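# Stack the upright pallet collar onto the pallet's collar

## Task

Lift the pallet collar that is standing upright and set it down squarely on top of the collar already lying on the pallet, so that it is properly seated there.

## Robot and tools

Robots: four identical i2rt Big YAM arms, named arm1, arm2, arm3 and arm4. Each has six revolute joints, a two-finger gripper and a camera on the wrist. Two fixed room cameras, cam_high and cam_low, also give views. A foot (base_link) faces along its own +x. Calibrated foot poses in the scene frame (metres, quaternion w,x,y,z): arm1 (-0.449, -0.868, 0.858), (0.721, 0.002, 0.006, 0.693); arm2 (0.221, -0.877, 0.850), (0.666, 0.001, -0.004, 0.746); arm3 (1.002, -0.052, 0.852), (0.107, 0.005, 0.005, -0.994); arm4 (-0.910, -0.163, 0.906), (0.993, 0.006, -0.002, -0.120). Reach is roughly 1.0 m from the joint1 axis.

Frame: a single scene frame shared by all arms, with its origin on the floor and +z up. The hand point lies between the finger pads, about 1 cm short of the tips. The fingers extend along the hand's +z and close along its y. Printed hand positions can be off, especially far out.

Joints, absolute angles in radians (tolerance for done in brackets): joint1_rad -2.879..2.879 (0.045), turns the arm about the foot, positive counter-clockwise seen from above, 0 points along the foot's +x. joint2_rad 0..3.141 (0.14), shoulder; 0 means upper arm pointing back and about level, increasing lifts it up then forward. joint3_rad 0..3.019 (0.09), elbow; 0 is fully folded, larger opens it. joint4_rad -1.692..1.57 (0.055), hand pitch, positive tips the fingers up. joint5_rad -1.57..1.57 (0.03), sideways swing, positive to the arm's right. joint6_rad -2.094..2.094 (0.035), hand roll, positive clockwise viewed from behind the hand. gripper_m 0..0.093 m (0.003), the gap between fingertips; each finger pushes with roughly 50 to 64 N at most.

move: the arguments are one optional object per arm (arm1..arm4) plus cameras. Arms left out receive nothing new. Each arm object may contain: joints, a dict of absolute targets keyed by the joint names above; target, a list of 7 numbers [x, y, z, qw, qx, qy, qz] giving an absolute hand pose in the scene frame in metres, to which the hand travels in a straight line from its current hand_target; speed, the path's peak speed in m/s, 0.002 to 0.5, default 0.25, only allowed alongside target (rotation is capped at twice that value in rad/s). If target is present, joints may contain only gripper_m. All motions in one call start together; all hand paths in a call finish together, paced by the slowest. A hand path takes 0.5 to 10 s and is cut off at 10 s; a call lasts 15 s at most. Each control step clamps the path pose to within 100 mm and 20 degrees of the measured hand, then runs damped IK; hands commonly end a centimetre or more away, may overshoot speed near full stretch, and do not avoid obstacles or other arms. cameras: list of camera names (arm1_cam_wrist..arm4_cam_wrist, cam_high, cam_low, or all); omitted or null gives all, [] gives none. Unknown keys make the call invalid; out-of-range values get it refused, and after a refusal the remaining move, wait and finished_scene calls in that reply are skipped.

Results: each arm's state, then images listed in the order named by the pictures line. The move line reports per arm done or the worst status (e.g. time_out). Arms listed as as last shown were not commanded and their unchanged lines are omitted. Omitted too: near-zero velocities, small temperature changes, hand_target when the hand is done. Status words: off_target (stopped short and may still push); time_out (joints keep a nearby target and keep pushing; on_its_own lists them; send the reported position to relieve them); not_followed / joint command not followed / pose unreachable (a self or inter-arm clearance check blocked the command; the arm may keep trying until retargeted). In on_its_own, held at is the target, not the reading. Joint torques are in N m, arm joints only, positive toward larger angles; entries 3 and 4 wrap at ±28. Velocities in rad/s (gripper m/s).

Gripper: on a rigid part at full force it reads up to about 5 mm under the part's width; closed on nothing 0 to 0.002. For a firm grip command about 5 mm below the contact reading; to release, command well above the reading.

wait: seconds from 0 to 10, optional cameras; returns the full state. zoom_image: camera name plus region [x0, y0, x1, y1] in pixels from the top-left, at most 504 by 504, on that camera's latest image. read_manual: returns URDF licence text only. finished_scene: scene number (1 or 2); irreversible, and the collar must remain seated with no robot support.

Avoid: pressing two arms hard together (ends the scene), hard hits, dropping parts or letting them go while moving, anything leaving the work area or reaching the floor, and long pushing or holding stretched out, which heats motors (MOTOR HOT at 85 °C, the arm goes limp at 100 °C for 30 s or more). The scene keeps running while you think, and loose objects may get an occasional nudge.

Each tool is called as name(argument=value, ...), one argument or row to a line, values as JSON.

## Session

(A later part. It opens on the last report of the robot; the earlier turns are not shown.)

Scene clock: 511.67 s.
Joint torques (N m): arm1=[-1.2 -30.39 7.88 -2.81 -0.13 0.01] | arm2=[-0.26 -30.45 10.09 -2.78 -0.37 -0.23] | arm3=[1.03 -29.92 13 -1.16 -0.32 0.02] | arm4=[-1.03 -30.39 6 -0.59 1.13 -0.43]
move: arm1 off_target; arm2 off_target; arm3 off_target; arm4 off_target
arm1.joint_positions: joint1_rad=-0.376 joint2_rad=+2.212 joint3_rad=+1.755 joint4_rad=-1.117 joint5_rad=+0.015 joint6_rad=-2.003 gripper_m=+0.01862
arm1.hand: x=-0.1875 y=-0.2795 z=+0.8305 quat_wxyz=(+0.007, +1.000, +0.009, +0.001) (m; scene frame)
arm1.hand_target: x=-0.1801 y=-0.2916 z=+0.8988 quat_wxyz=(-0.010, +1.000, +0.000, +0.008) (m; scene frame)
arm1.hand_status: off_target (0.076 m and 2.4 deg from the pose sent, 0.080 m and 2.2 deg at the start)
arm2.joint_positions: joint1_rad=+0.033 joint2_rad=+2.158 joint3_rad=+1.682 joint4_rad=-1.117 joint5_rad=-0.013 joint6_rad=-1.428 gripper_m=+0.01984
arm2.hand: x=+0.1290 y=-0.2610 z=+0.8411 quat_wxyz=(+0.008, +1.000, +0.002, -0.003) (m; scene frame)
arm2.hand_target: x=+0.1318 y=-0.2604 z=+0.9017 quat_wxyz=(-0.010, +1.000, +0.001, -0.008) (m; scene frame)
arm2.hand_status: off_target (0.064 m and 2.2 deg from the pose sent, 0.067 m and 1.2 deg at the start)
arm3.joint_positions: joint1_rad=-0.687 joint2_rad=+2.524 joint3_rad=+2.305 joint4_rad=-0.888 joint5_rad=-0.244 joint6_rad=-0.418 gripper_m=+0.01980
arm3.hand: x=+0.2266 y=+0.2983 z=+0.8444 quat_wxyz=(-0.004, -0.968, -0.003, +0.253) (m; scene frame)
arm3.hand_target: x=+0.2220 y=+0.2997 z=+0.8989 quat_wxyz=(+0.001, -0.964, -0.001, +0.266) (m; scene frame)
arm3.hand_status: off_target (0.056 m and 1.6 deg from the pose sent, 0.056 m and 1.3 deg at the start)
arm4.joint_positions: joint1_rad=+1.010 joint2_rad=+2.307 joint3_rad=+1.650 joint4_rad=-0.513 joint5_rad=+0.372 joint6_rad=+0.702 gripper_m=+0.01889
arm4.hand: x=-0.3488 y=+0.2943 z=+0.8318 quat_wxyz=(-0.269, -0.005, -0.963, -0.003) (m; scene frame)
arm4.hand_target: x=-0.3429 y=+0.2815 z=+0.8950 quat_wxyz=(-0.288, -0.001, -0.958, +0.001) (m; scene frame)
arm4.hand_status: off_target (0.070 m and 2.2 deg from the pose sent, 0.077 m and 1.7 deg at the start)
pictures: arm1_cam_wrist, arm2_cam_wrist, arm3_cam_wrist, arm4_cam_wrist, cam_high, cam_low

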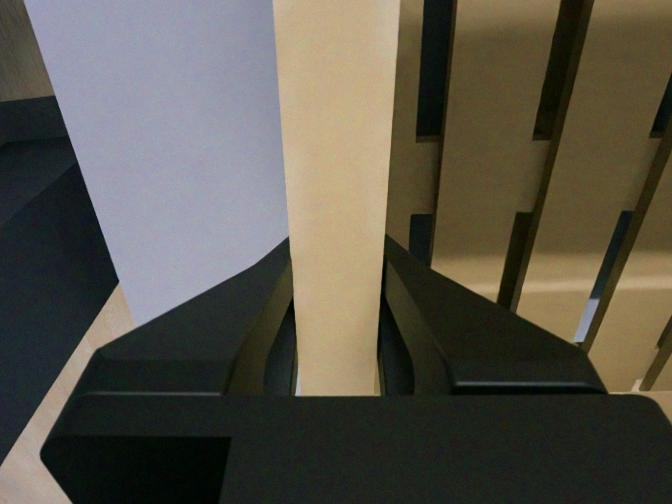

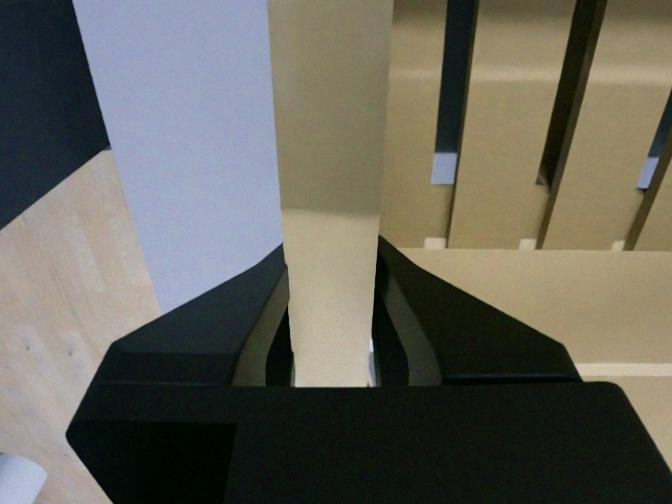

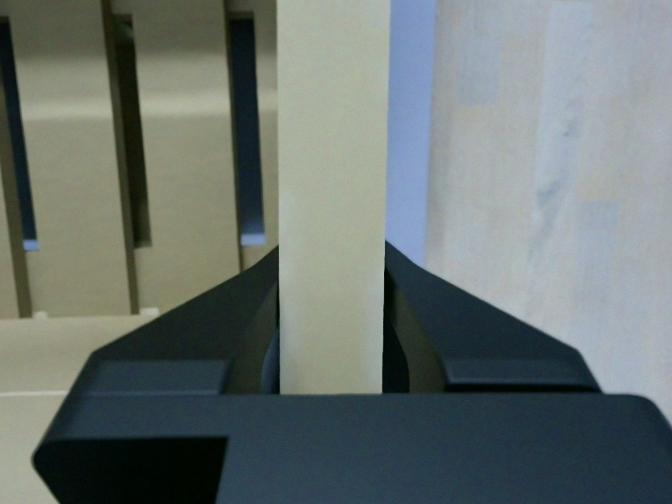

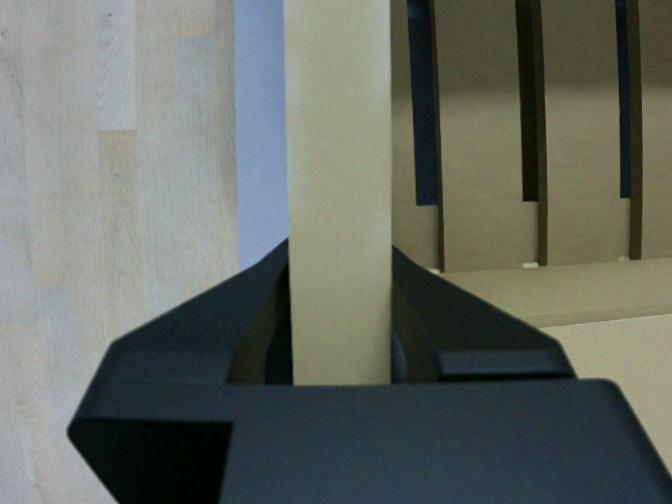

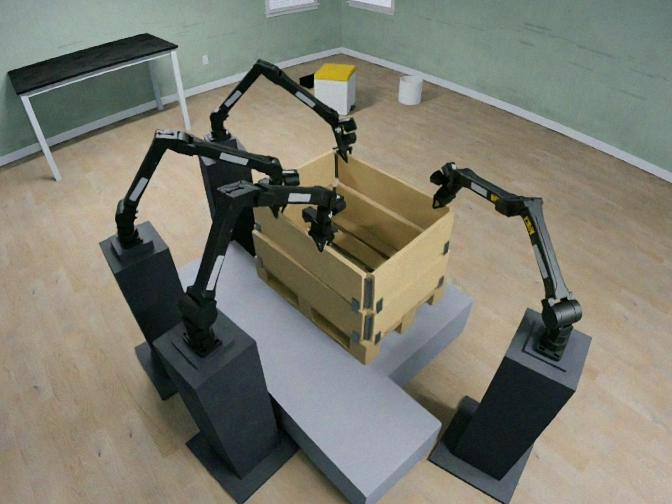

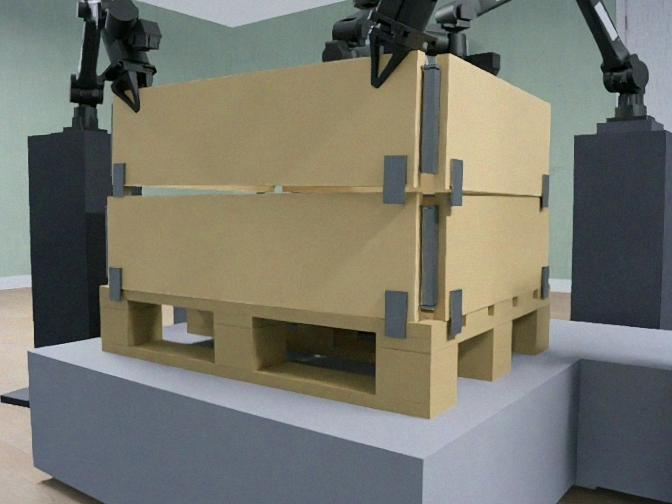

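move(
  arm1={"target":[-0.183,-0.287,0.80,0,1,0.002,0.006],"speed":0.04},
  arm2={"target":[0.131,-0.261,0.80,0,1,0.0,-0.006],"speed":0.04},
  arm3={"target":[0.224,0.297,0.79,0,0.964,0.0,-0.265],"speed":0.04},
  arm4={"target":[-0.345,0.290,0.79,0.285,0.0,0.957,0],"speed":0.04},
)

zoom_image(
  camera="cam_low",
  region=[80, 20, 580, 360],
)

zoom_image(
  camera="cam_high",
  region=[240, 140, 480, 370],
)

Scene clock: 520.83 s.
Joint torques (N m): arm1=[-0.56 -18.78 7.35 0.99 0 0.07] | arm2=[-0.09 -18.9 7.8 1.09 -0.32 -0.18] | arm3=[1.26 -21.42 7.91 2.51 -0.14 0.07] | arm4=[0.03 -18.08 8.35 2.35 0.66 -0.32]
Motor temperatures (°C): arm1=[30 47 51 30 34 27 34] | arm2=[31 41 40 30 29 26 32] | arm3=[28 53 50 33 30 26 32] | arm4=[34 46 50 28 35 30 33]
Heat: arm1: hottest joint3_rad 51 °C; arm2: hottest joint2_rad 41 °C; arm3: hottest joint2_rad 53 °C; arm4: hottest joint3_rad 50 °C.
move: arm1 off_target; arm2 off_target; arm3 off_target; arm4 off_target
arm1.joint_positions: joint1_rad=-0.376 joint2_rad=+2.206 joint3_rad=+1.717 joint4_rad=-1.057 joint5_rad=+0.017 joint6_rad=-2.003 gripper_m=+0.01862
arm1.hand: x=-0.1871 y=-0.2799 z=+0.8217 quat_wxyz=(-0.005, +1.000, +0.009, +0.007) (m; scene frame)
arm1.hand_target: x=-0.1844 y=-0.2901 z=+0.8008 quat_wxyz=(+0.006, +1.000, +0.001, +0.004) (m; scene frame)
arm1.hand_status: off_target (0.023 m and 1.0 deg from the pose sent, 0.032 m and 1.3 deg at the start)
arm2.joint_positions: joint1_rad=+0.033 joint2_rad=+2.154 joint3_rad=+1.639 joint4_rad=-1.052 joint5_rad=-0.013 joint6_rad=-1.430 gripper_m=+0.01986
arm2.hand: x=+0.1293 y=-0.2629 z=+0.8291 quat_wxyz=(-0.005, +1.000, +0.003, -0.005) (m; scene frame)
arm2.hand_target: x=+0.1317 y=-0.2657 z=+0.8007 quat_wxyz=(+0.007, +1.000, +0.001, -0.005) (m; scene frame)
arm2.hand_status: off_target (0.029 m and 0.6 deg from the pose sent, 0.041 m and 1.0 deg at the start)
arm3.joint_positions: joint1_rad=-0.685 joint2_rad=+2.509 joint3_rad=+2.238 joint4_rad=-0.794 joint5_rad=-0.247 joint6_rad=-0.410 gripper_m=+0.01980
arm3.hand: x=+0.2244 y=+0.2971 z=+0.8351 quat_wxyz=(+0.003, -0.963, -0.003, +0.271) (m; scene frame)
arm3.hand_target: x=+0.2294 y=+0.2943 z=+0.7898 quat_wxyz=(-0.004, -0.966, +0.005, +0.259) (m; scene frame)
arm3.hand_status: off_target (0.045 m and 0.9 deg from the pose sent, 0.054 m and 1.6 deg at the start)
arm4.joint_positions: joint1_rad=+1.010 joint2_rad=+2.318 joint3_rad=+1.624 joint4_rad=-0.449 joint5_rad=+0.384 joint6_rad=+0.700 gripper_m=+0.01889
arm4.hand: x=-0.3478 y=+0.2926 z=+0.8209 quat_wxyz=(-0.283, -0.009, -0.959, -0.008) (m; scene frame)
arm4.hand_target: x=-0.3486 y=+0.2867 z=+0.7895 quat_wxyz=(-0.280, +0.001, -0.960, +0.005) (m; scene frame)
arm4.hand_status: off_target (0.031 m and 1.4 deg from the pose sent, 0.042 m and 2.0 deg at the start)
pictures: arm1_cam_wrist, arm2_cam_wrist, arm3_cam_wrist, arm4_cam_wrist, cam_high, cam_low

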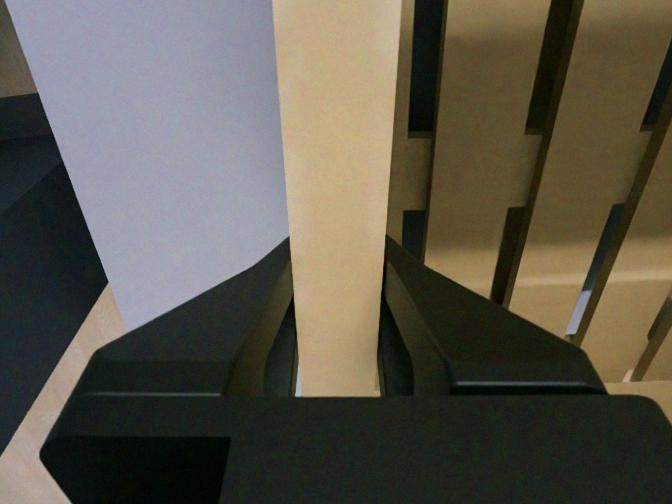

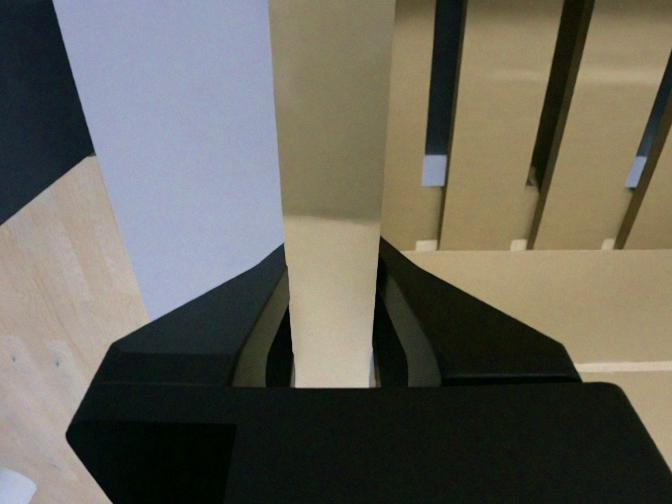

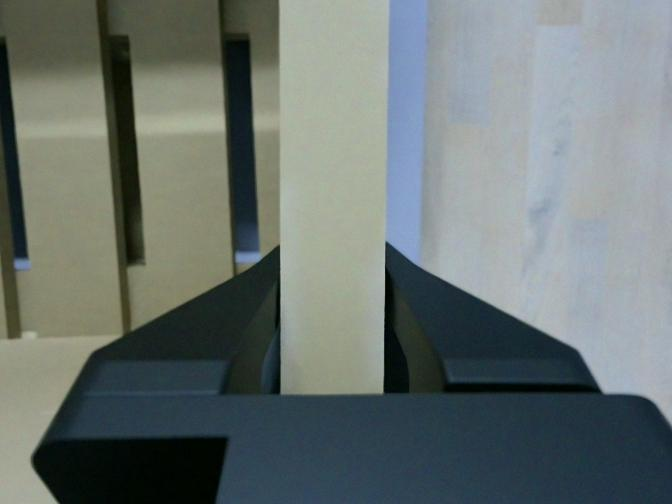

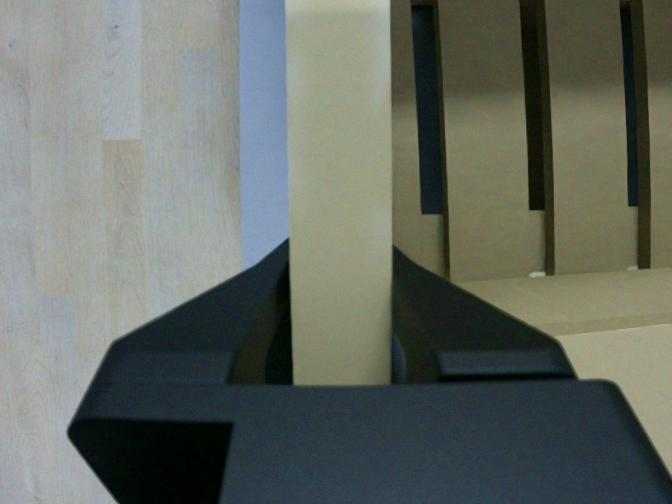

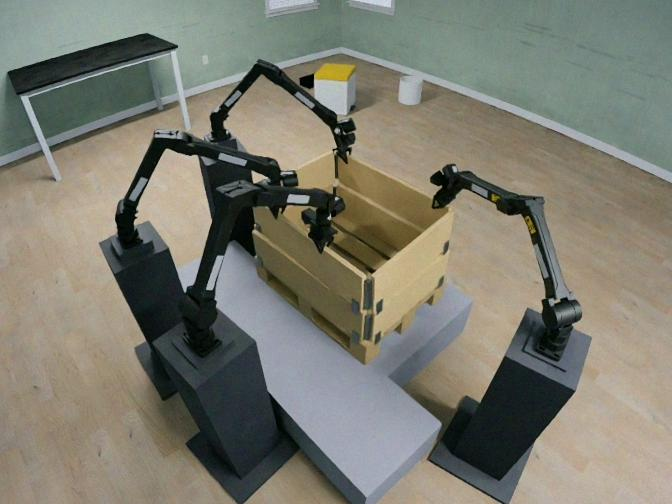

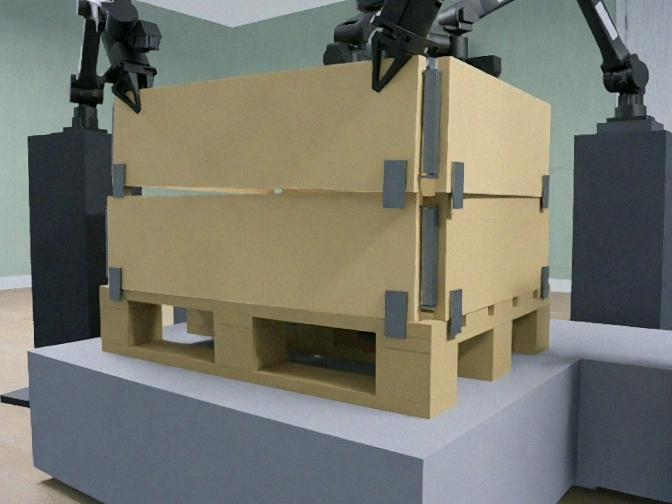

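Scaled by 1.008 from the camera's 672x504 image, which has a finer 960x720 frame.

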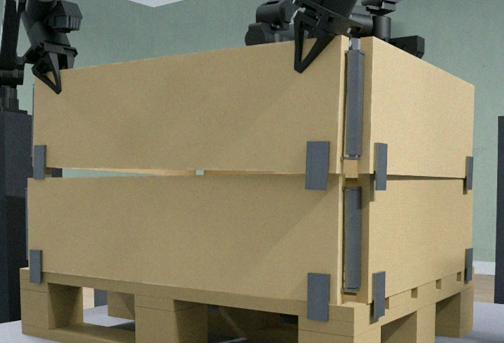

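Scaled by 2.100 from the camera's 672x504 image, which has a finer 960x720 frame.

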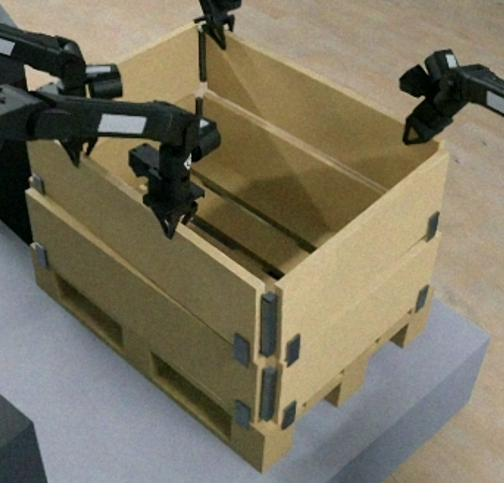

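move(
  arm2={"target":[0.131,-0.240,0.87,-0.01,1,0.0,-0.006],"speed":0.04},
  arm3={"target":[0.226,0.325,0.90,0,0.964,0.0,-0.265],"speed":0.04},
  cameras=["cam_low"],
)

move(
  arm1={"target":[-0.183,-0.287,0.78,0,1,0.002,0.006],"speed":0.04},
  arm2={"target":[0.131,-0.25,0.775,0,1,0.0,-0.006],"speed":0.04},
  arm3={"target":[0.228,0.313,0.77,0,0.964,0.0,-0.265],"speed":0.04},
  arm4={"target":[-0.345,0.290,0.77,0.285,0.0,0.957,0],"speed":0.04},
)

zoom_image(
  camera="cam_low",
  region=[80, 20, 580, 360],
)

zoom_image(
  camera="cam_high",
  region=[240, 140, 480, 370],
)

Scene clock: 530.97 s.
Joint torques (N m): arm1=[-0.5 -18.84 7.36 0.92 -0.03 0.08] | arm2=[-0.38 -24.18 14.78 -1.78 -0.27 -0.21] | arm3=[-1.44 -28.69 14.9 -0.72 -0.68 -0.19] | arm4=[-0.09 -18.37 8.38 1.99 0.59 -0.29]
move: arm2 off_target; arm3 off_target
arm1.joint_positions: joint1_rad=-0.377 joint2_rad=+2.206 joint3_rad=+1.717 joint4_rad=-1.056 joint5_rad=+0.017 joint6_rad=-2.005 gripper_m=+0.01862
arm1.hand: x=-0.1865 y=-0.2797 z=+0.8217 quat_wxyz=(-0.006, +1.000, +0.009, +0.008) (m; scene frame)
arm2.joint_positions: joint1_rad=+0.033 joint2_rad=+2.163 joint3_rad=+1.671 joint4_rad=-1.094 joint5_rad=-0.010 joint6_rad=-1.431 gripper_m=+0.01985
arm2.hand: x=+0.1297 y=-0.2606 z=+0.8345 quat_wxyz=(+0.004, +1.000, +0.003, -0.002) (m; scene frame)
arm2.hand_target: x=+0.1310 y=-0.2386 z=+0.8705 quat_wxyz=(-0.018, +1.000, +0.001, -0.007) (m; scene frame)
arm2.hand_status: off_target (0.041 m and 1.7 deg from the pose sent, 0.047 m and 0.7 deg at the start)
arm3.joint_positions: joint1_rad=-0.687 joint2_rad=+2.540 joint3_rad=+2.340 joint4_rad=-0.925 joint5_rad=-0.246 joint6_rad=-0.430 gripper_m=+0.01979
arm3.hand: x=+0.2263 y=+0.2981 z=+0.8441 quat_wxyz=(-0.007, -0.969, -0.008, +0.245) (m; scene frame)
arm3.hand_target: x=+0.2255 y=+0.3251 z=+0.9007 quat_wxyz=(+0.006, -0.963, -0.004, +0.271) (m; scene frame)
arm3.hand_status: off_target (0.062 m and 2.6 deg from the pose sent, 0.071 m and 0.9 deg at the start)
arm4: as last shown
arm4.joint_positions: joint1_rad=+1.010 joint2_rad=+2.320 joint3_rad=+1.624 joint4_rad=-0.438 joint5_rad=+0.385 joint6_rad=+0.696 gripper_m=+0.01889
arm4.hand: x=-0.3464 y=+0.2937 z=+0.8207 quat_wxyz=(-0.286, -0.007, -0.958, -0.009) (m; scene frame)
pictures: cam_low

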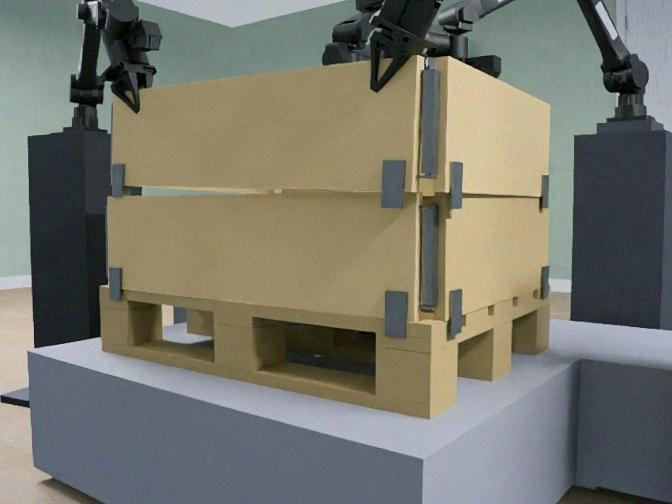

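Scene clock: 534.73 s.
Joint torques (N m): arm1=[-0.56 -16.73 6.94 2.11 -0.05 0.12] | arm2=[-0.21 -15.97 8.1 2.32 -0.44 -0.15] | arm3=[0.26 -19.55 7.64 3.15 -0.17 0.01] | arm4=[-0.03 -16.21 8.58 3.06 0.41 -0.2]
move: arm1 off_target; arm2 off_target; arm3 off_target; arm4 off_target
arm1.joint_positions: joint1_rad=-0.377 joint2_rad=+2.204 joint3_rad=+1.709 joint4_rad=-1.036 joint5_rad=+0.017 joint6_rad=-2.010 gripper_m=+0.01862
arm1.hand: x=-0.1860 y=-0.2784 z=+0.8200 quat_wxyz=(-0.012, +1.000, +0.012, +0.010) (m; scene frame)
arm1.hand_target: x=-0.1842 y=-0.2891 z=+0.7816 quat_wxyz=(+0.001, +1.000, +0.002, +0.006) (m; scene frame)
arm1.hand_status: off_target (0.041 m and 1.8 deg from the pose sent, 0.042 m and 1.1 deg at the start)
arm2.joint_positions: joint1_rad=+0.033 joint2_rad=+2.168 joint3_rad=+1.660 joint4_rad=-1.057 joint5_rad=-0.012 joint6_rad=-1.436 gripper_m=+0.01986
arm2.hand: x=+0.1290 y=-0.2572 z=+0.8274 quat_wxyz=(-0.006, +1.000, +0.005, -0.004) (m; scene frame)
arm2.hand_target: x=+0.1317 y=-0.2579 z=+0.7775 quat_wxyz=(+0.007, +1.000, +0.001, -0.006) (m; scene frame)
arm2.hand_status: off_target (0.053 m and 0.9 deg from the pose sent, 0.060 m and 0.7 deg at the start)
arm3.joint_positions: joint1_rad=-0.694 joint2_rad=+2.515 joint3_rad=+2.245 joint4_rad=-0.796 joint5_rad=-0.255 joint6_rad=-0.429 gripper_m=+0.01979
arm3.hand: x=+0.2260 y=+0.3033 z=+0.8339 quat_wxyz=(+0.003, -0.962, -0.009, +0.272) (m; scene frame)
arm3.hand_target: x=+0.2365 y=+0.3087 z=+0.7713 quat_wxyz=(-0.004, -0.966, +0.002, +0.258) (m; scene frame)
arm3.hand_status: off_target (0.065 m and 1.4 deg from the pose sent, 0.076 m and 2.6 deg at the start)
arm4.joint_positions: joint1_rad=+1.010 joint2_rad=+2.320 joint3_rad=+1.617 joint4_rad=-0.421 joint5_rad=+0.390 joint6_rad=+0.688 gripper_m=+0.01888
arm4.hand: x=-0.3457 y=+0.2933 z=+0.8197 quat_wxyz=(-0.291, -0.005, -0.957, -0.010) (m; scene frame)
arm4.hand_target: x=-0.3485 y=+0.2872 z=+0.7724 quat_wxyz=(-0.285, +0.000, -0.959, +0.000) (m; scene frame)
arm4.hand_status: off_target (0.050 m and 1.4 deg from the pose sent, 0.051 m and 1.4 deg at the start)
pictures: arm1_cam_wrist, arm2_cam_wrist, arm3_cam_wrist, arm4_cam_wrist, cam_high, cam_low

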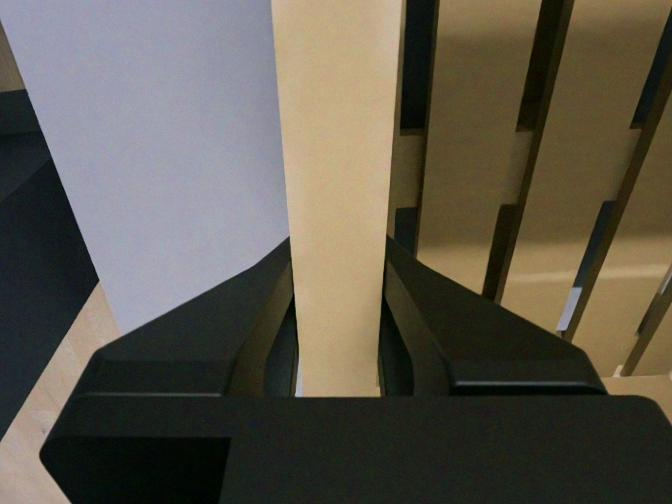

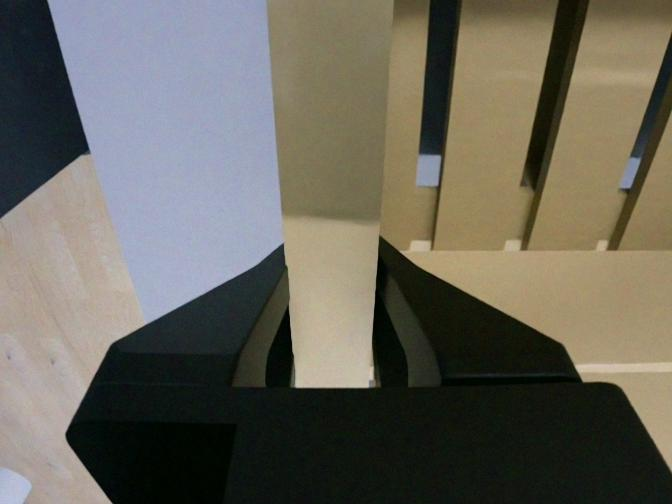

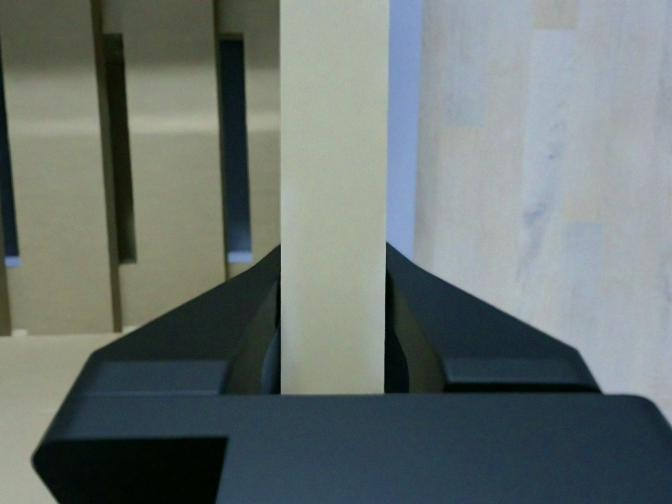

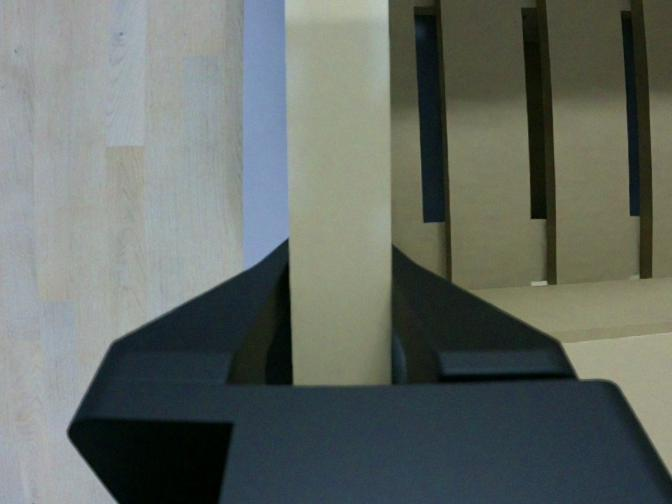

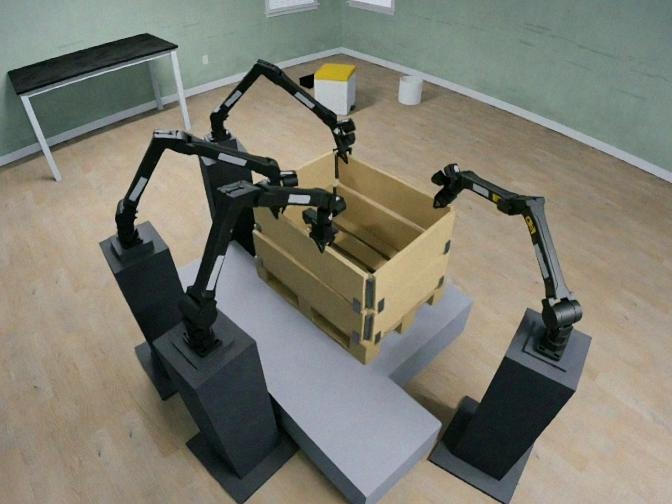

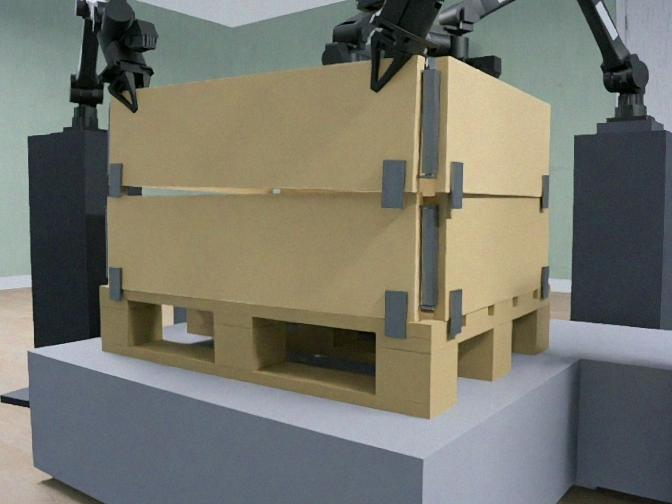

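Scaled by 1.008 from the camera's 672x504 image, which has a finer 960x720 frame.

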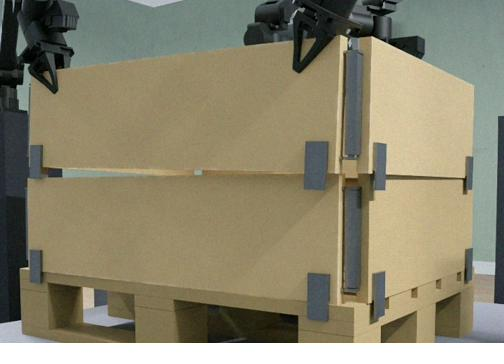

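Scaled by 2.100 from the camera's 672x504 image, which has a finer 960x720 frame.

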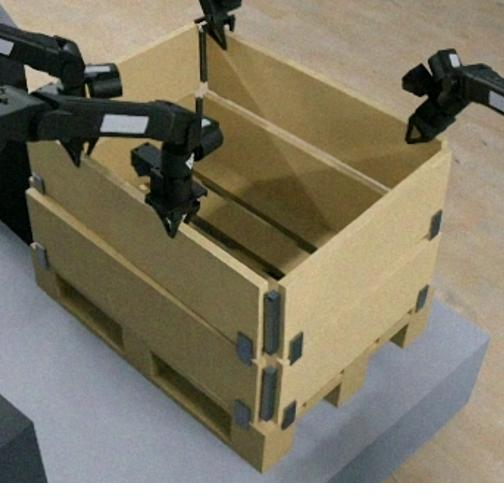

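move(
  arm1={"target":[-0.185,-0.283,0.745,0,1,0.006,0.006],"speed":0.05},
  arm2={"target":[0.130,-0.257,0.735,0,1,0.0,-0.006],"speed":0.05},
  arm3={"target":[0.226,0.303,0.735,0,0.964,0.0,-0.268],"speed":0.05},
  arm4={"target":[-0.346,0.292,0.74,0.285,0.0,0.957,0],"speed":0.05},
)

zoom_image(
  camera="cam_low",
  region=[80, 20, 580, 360],
)

zoom_image(
  camera="cam_high",
  region=[240, 140, 480, 370],
)

Scene clock: 541.83 s.
Joint torques (N m): arm1=[-0.15 -12.86 6.78 3.78 -0.04 0.1] | arm2=[0.03 -11.75 6.76 3.69 -0.34 -0.09] | arm3=[1.26 -16.67 6.27 4.59 -0.39 0.1] | arm4=[0.38 -13.1 8.66 3.88 0.28 -0.17]
move: arm1 off_target; arm2 off_target; arm3 off_target; arm4 off_target
arm1.joint_positions: joint1_rad=-0.377 joint2_rad=+2.200 joint3_rad=+1.696 joint4_rad=-1.016 joint5_rad=+0.017 joint6_rad=-2.010 gripper_m=+0.01862
arm1.hand: x=-0.1860 y=-0.2784 z=+0.8181 quat_wxyz=(-0.017, +1.000, +0.011, +0.013) (m; scene frame)
arm1.hand_target: x=-0.1882 y=-0.2899 z=+0.7503 quat_wxyz=(+0.001, +1.000, +0.006, +0.005) (m; scene frame)
arm1.hand_status: off_target (0.073 m and 2.2 deg from the pose sent, 0.075 m and 1.6 deg at the start)
arm2.joint_positions: joint1_rad=+0.033 joint2_rad=+2.148 joint3_rad=+1.613 joint4_rad=-0.990 joint5_rad=-0.012 joint6_rad=-1.437 gripper_m=+0.01959
arm2.hand: x=+0.1291 y=-0.2580 z=+0.8238 quat_wxyz=(-0.025, +1.000, +0.006, -0.007) (m; scene frame)
arm2.hand_target: x=+0.1317 y=-0.2684 z=+0.7423 quat_wxyz=(+0.001, +1.000, +0.001, -0.005) (m; scene frame)
arm2.hand_status: off_target (0.089 m and 3.0 deg from the pose sent, 0.092 m and 0.9 deg at the start)
arm3.joint_positions: joint1_rad=-0.694 joint2_rad=+2.495 joint3_rad=+2.192 joint4_rad=-0.736 joint5_rad=-0.246 joint6_rad=-0.430 gripper_m=+0.01981
arm3.hand: x=+0.2278 y=+0.3038 z=+0.8317 quat_wxyz=(+0.013, -0.959, -0.010, +0.282) (m; scene frame)
arm3.hand_target: x=+0.2385 y=+0.2968 z=+0.7406 quat_wxyz=(-0.001, -0.964, -0.001, +0.265) (m; scene frame)
arm3.hand_status: off_target (0.097 m and 2.6 deg from the pose sent, 0.099 m and 1.2 deg at the start)
arm4.joint_positions: joint1_rad=+1.010 joint2_rad=+2.321 joint3_rad=+1.609 joint4_rad=-0.399 joint5_rad=+0.396 joint6_rad=+0.685 gripper_m=+0.01888
arm4.hand: x=-0.3448 y=+0.2928 z=+0.8184 quat_wxyz=(-0.297, -0.006, -0.955, -0.011) (m; scene frame)
arm4.hand_target: x=-0.3538 y=+0.2851 z=+0.7457 quat_wxyz=(-0.284, +0.001, -0.959, +0.002) (m; scene frame)
arm4.hand_status: off_target (0.078 m and 2.0 deg from the pose sent, 0.080 m and 1.4 deg at the start)
pictures: arm1_cam_wrist, arm2_cam_wrist, arm3_cam_wrist, arm4_cam_wrist, cam_high, cam_low

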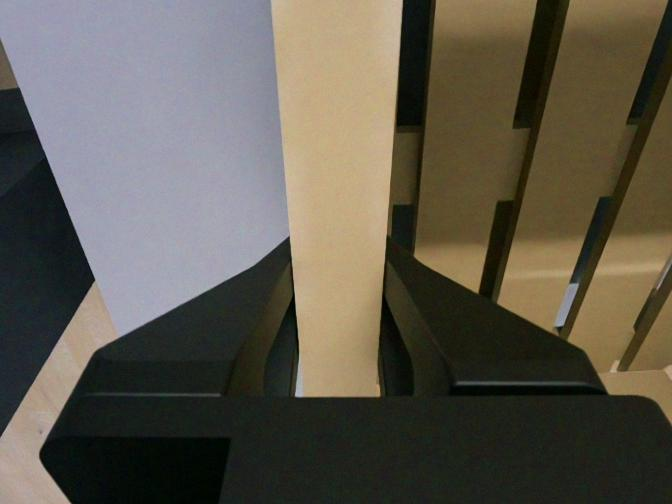

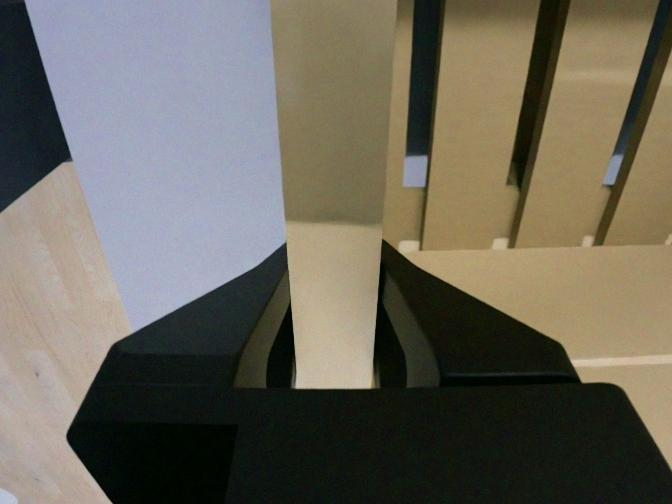

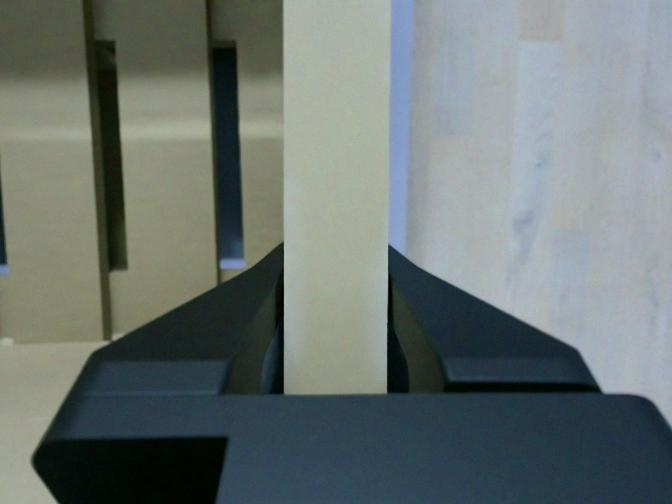

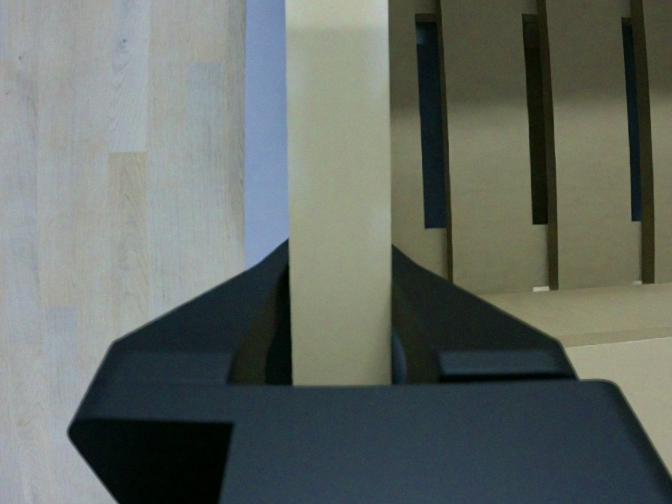

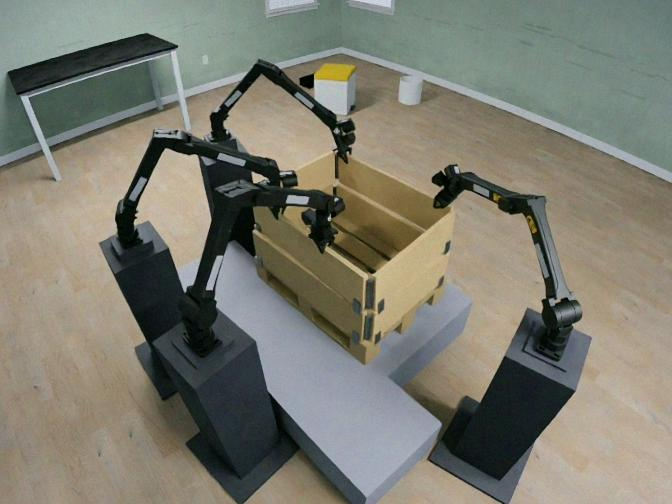

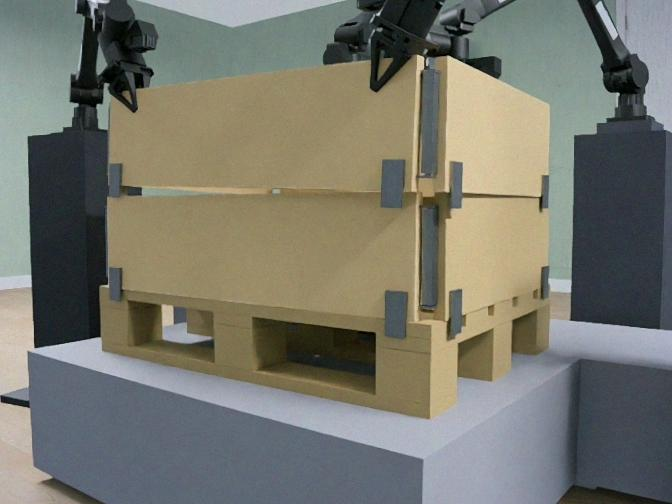

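Scaled by 1.008 from the camera's 672x504 image, which has a finer 960x720 frame.

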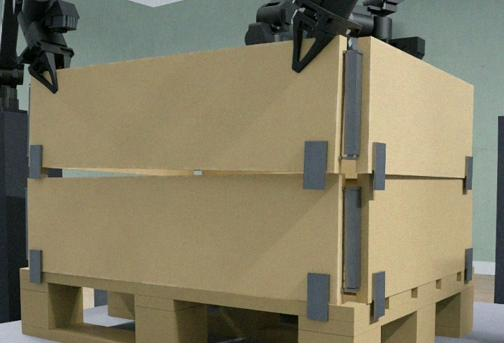

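Scaled by 2.100 from the camera's 672x504 image, which has a finer 960x720 frame.

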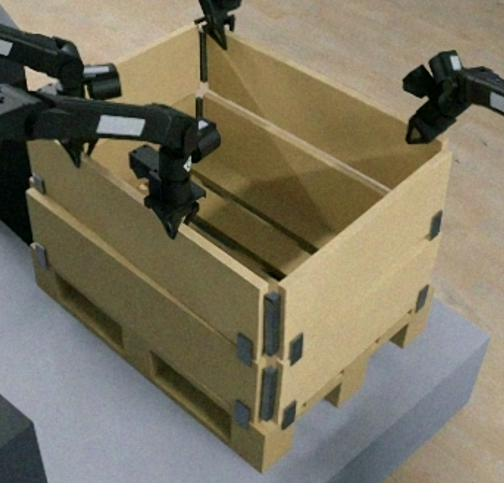

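zoom_image(
  camera="cam_high",
  region=[340, 200, 470, 350],
)

zoom_image(
  camera="cam_low",
  region=[90, 140, 190, 230],
)

zoom_image(
  camera="cam_low",
  region=[360, 140, 560, 230],
)

Scaled by 3.360 from the camera's 672x504 image, which has a finer 960x720 frame.

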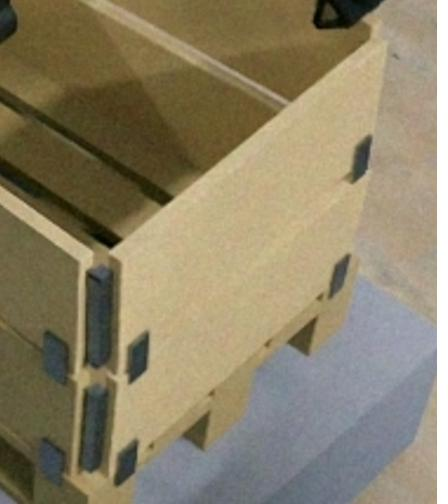

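Scaled by 5.040 from the camera's 672x504 image, which has a finer 960x720 frame.

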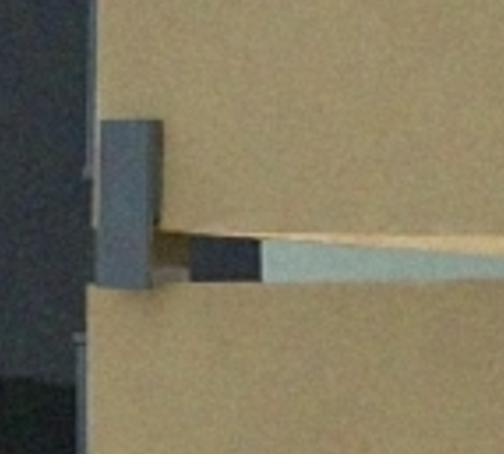

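Scaled by 2.520 from the camera's 672x504 image, which has a finer 960x720 frame.

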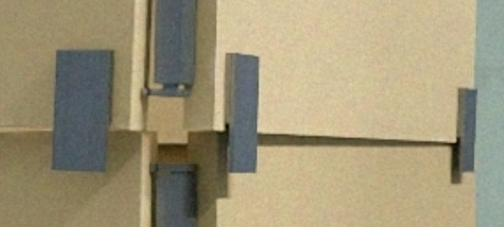

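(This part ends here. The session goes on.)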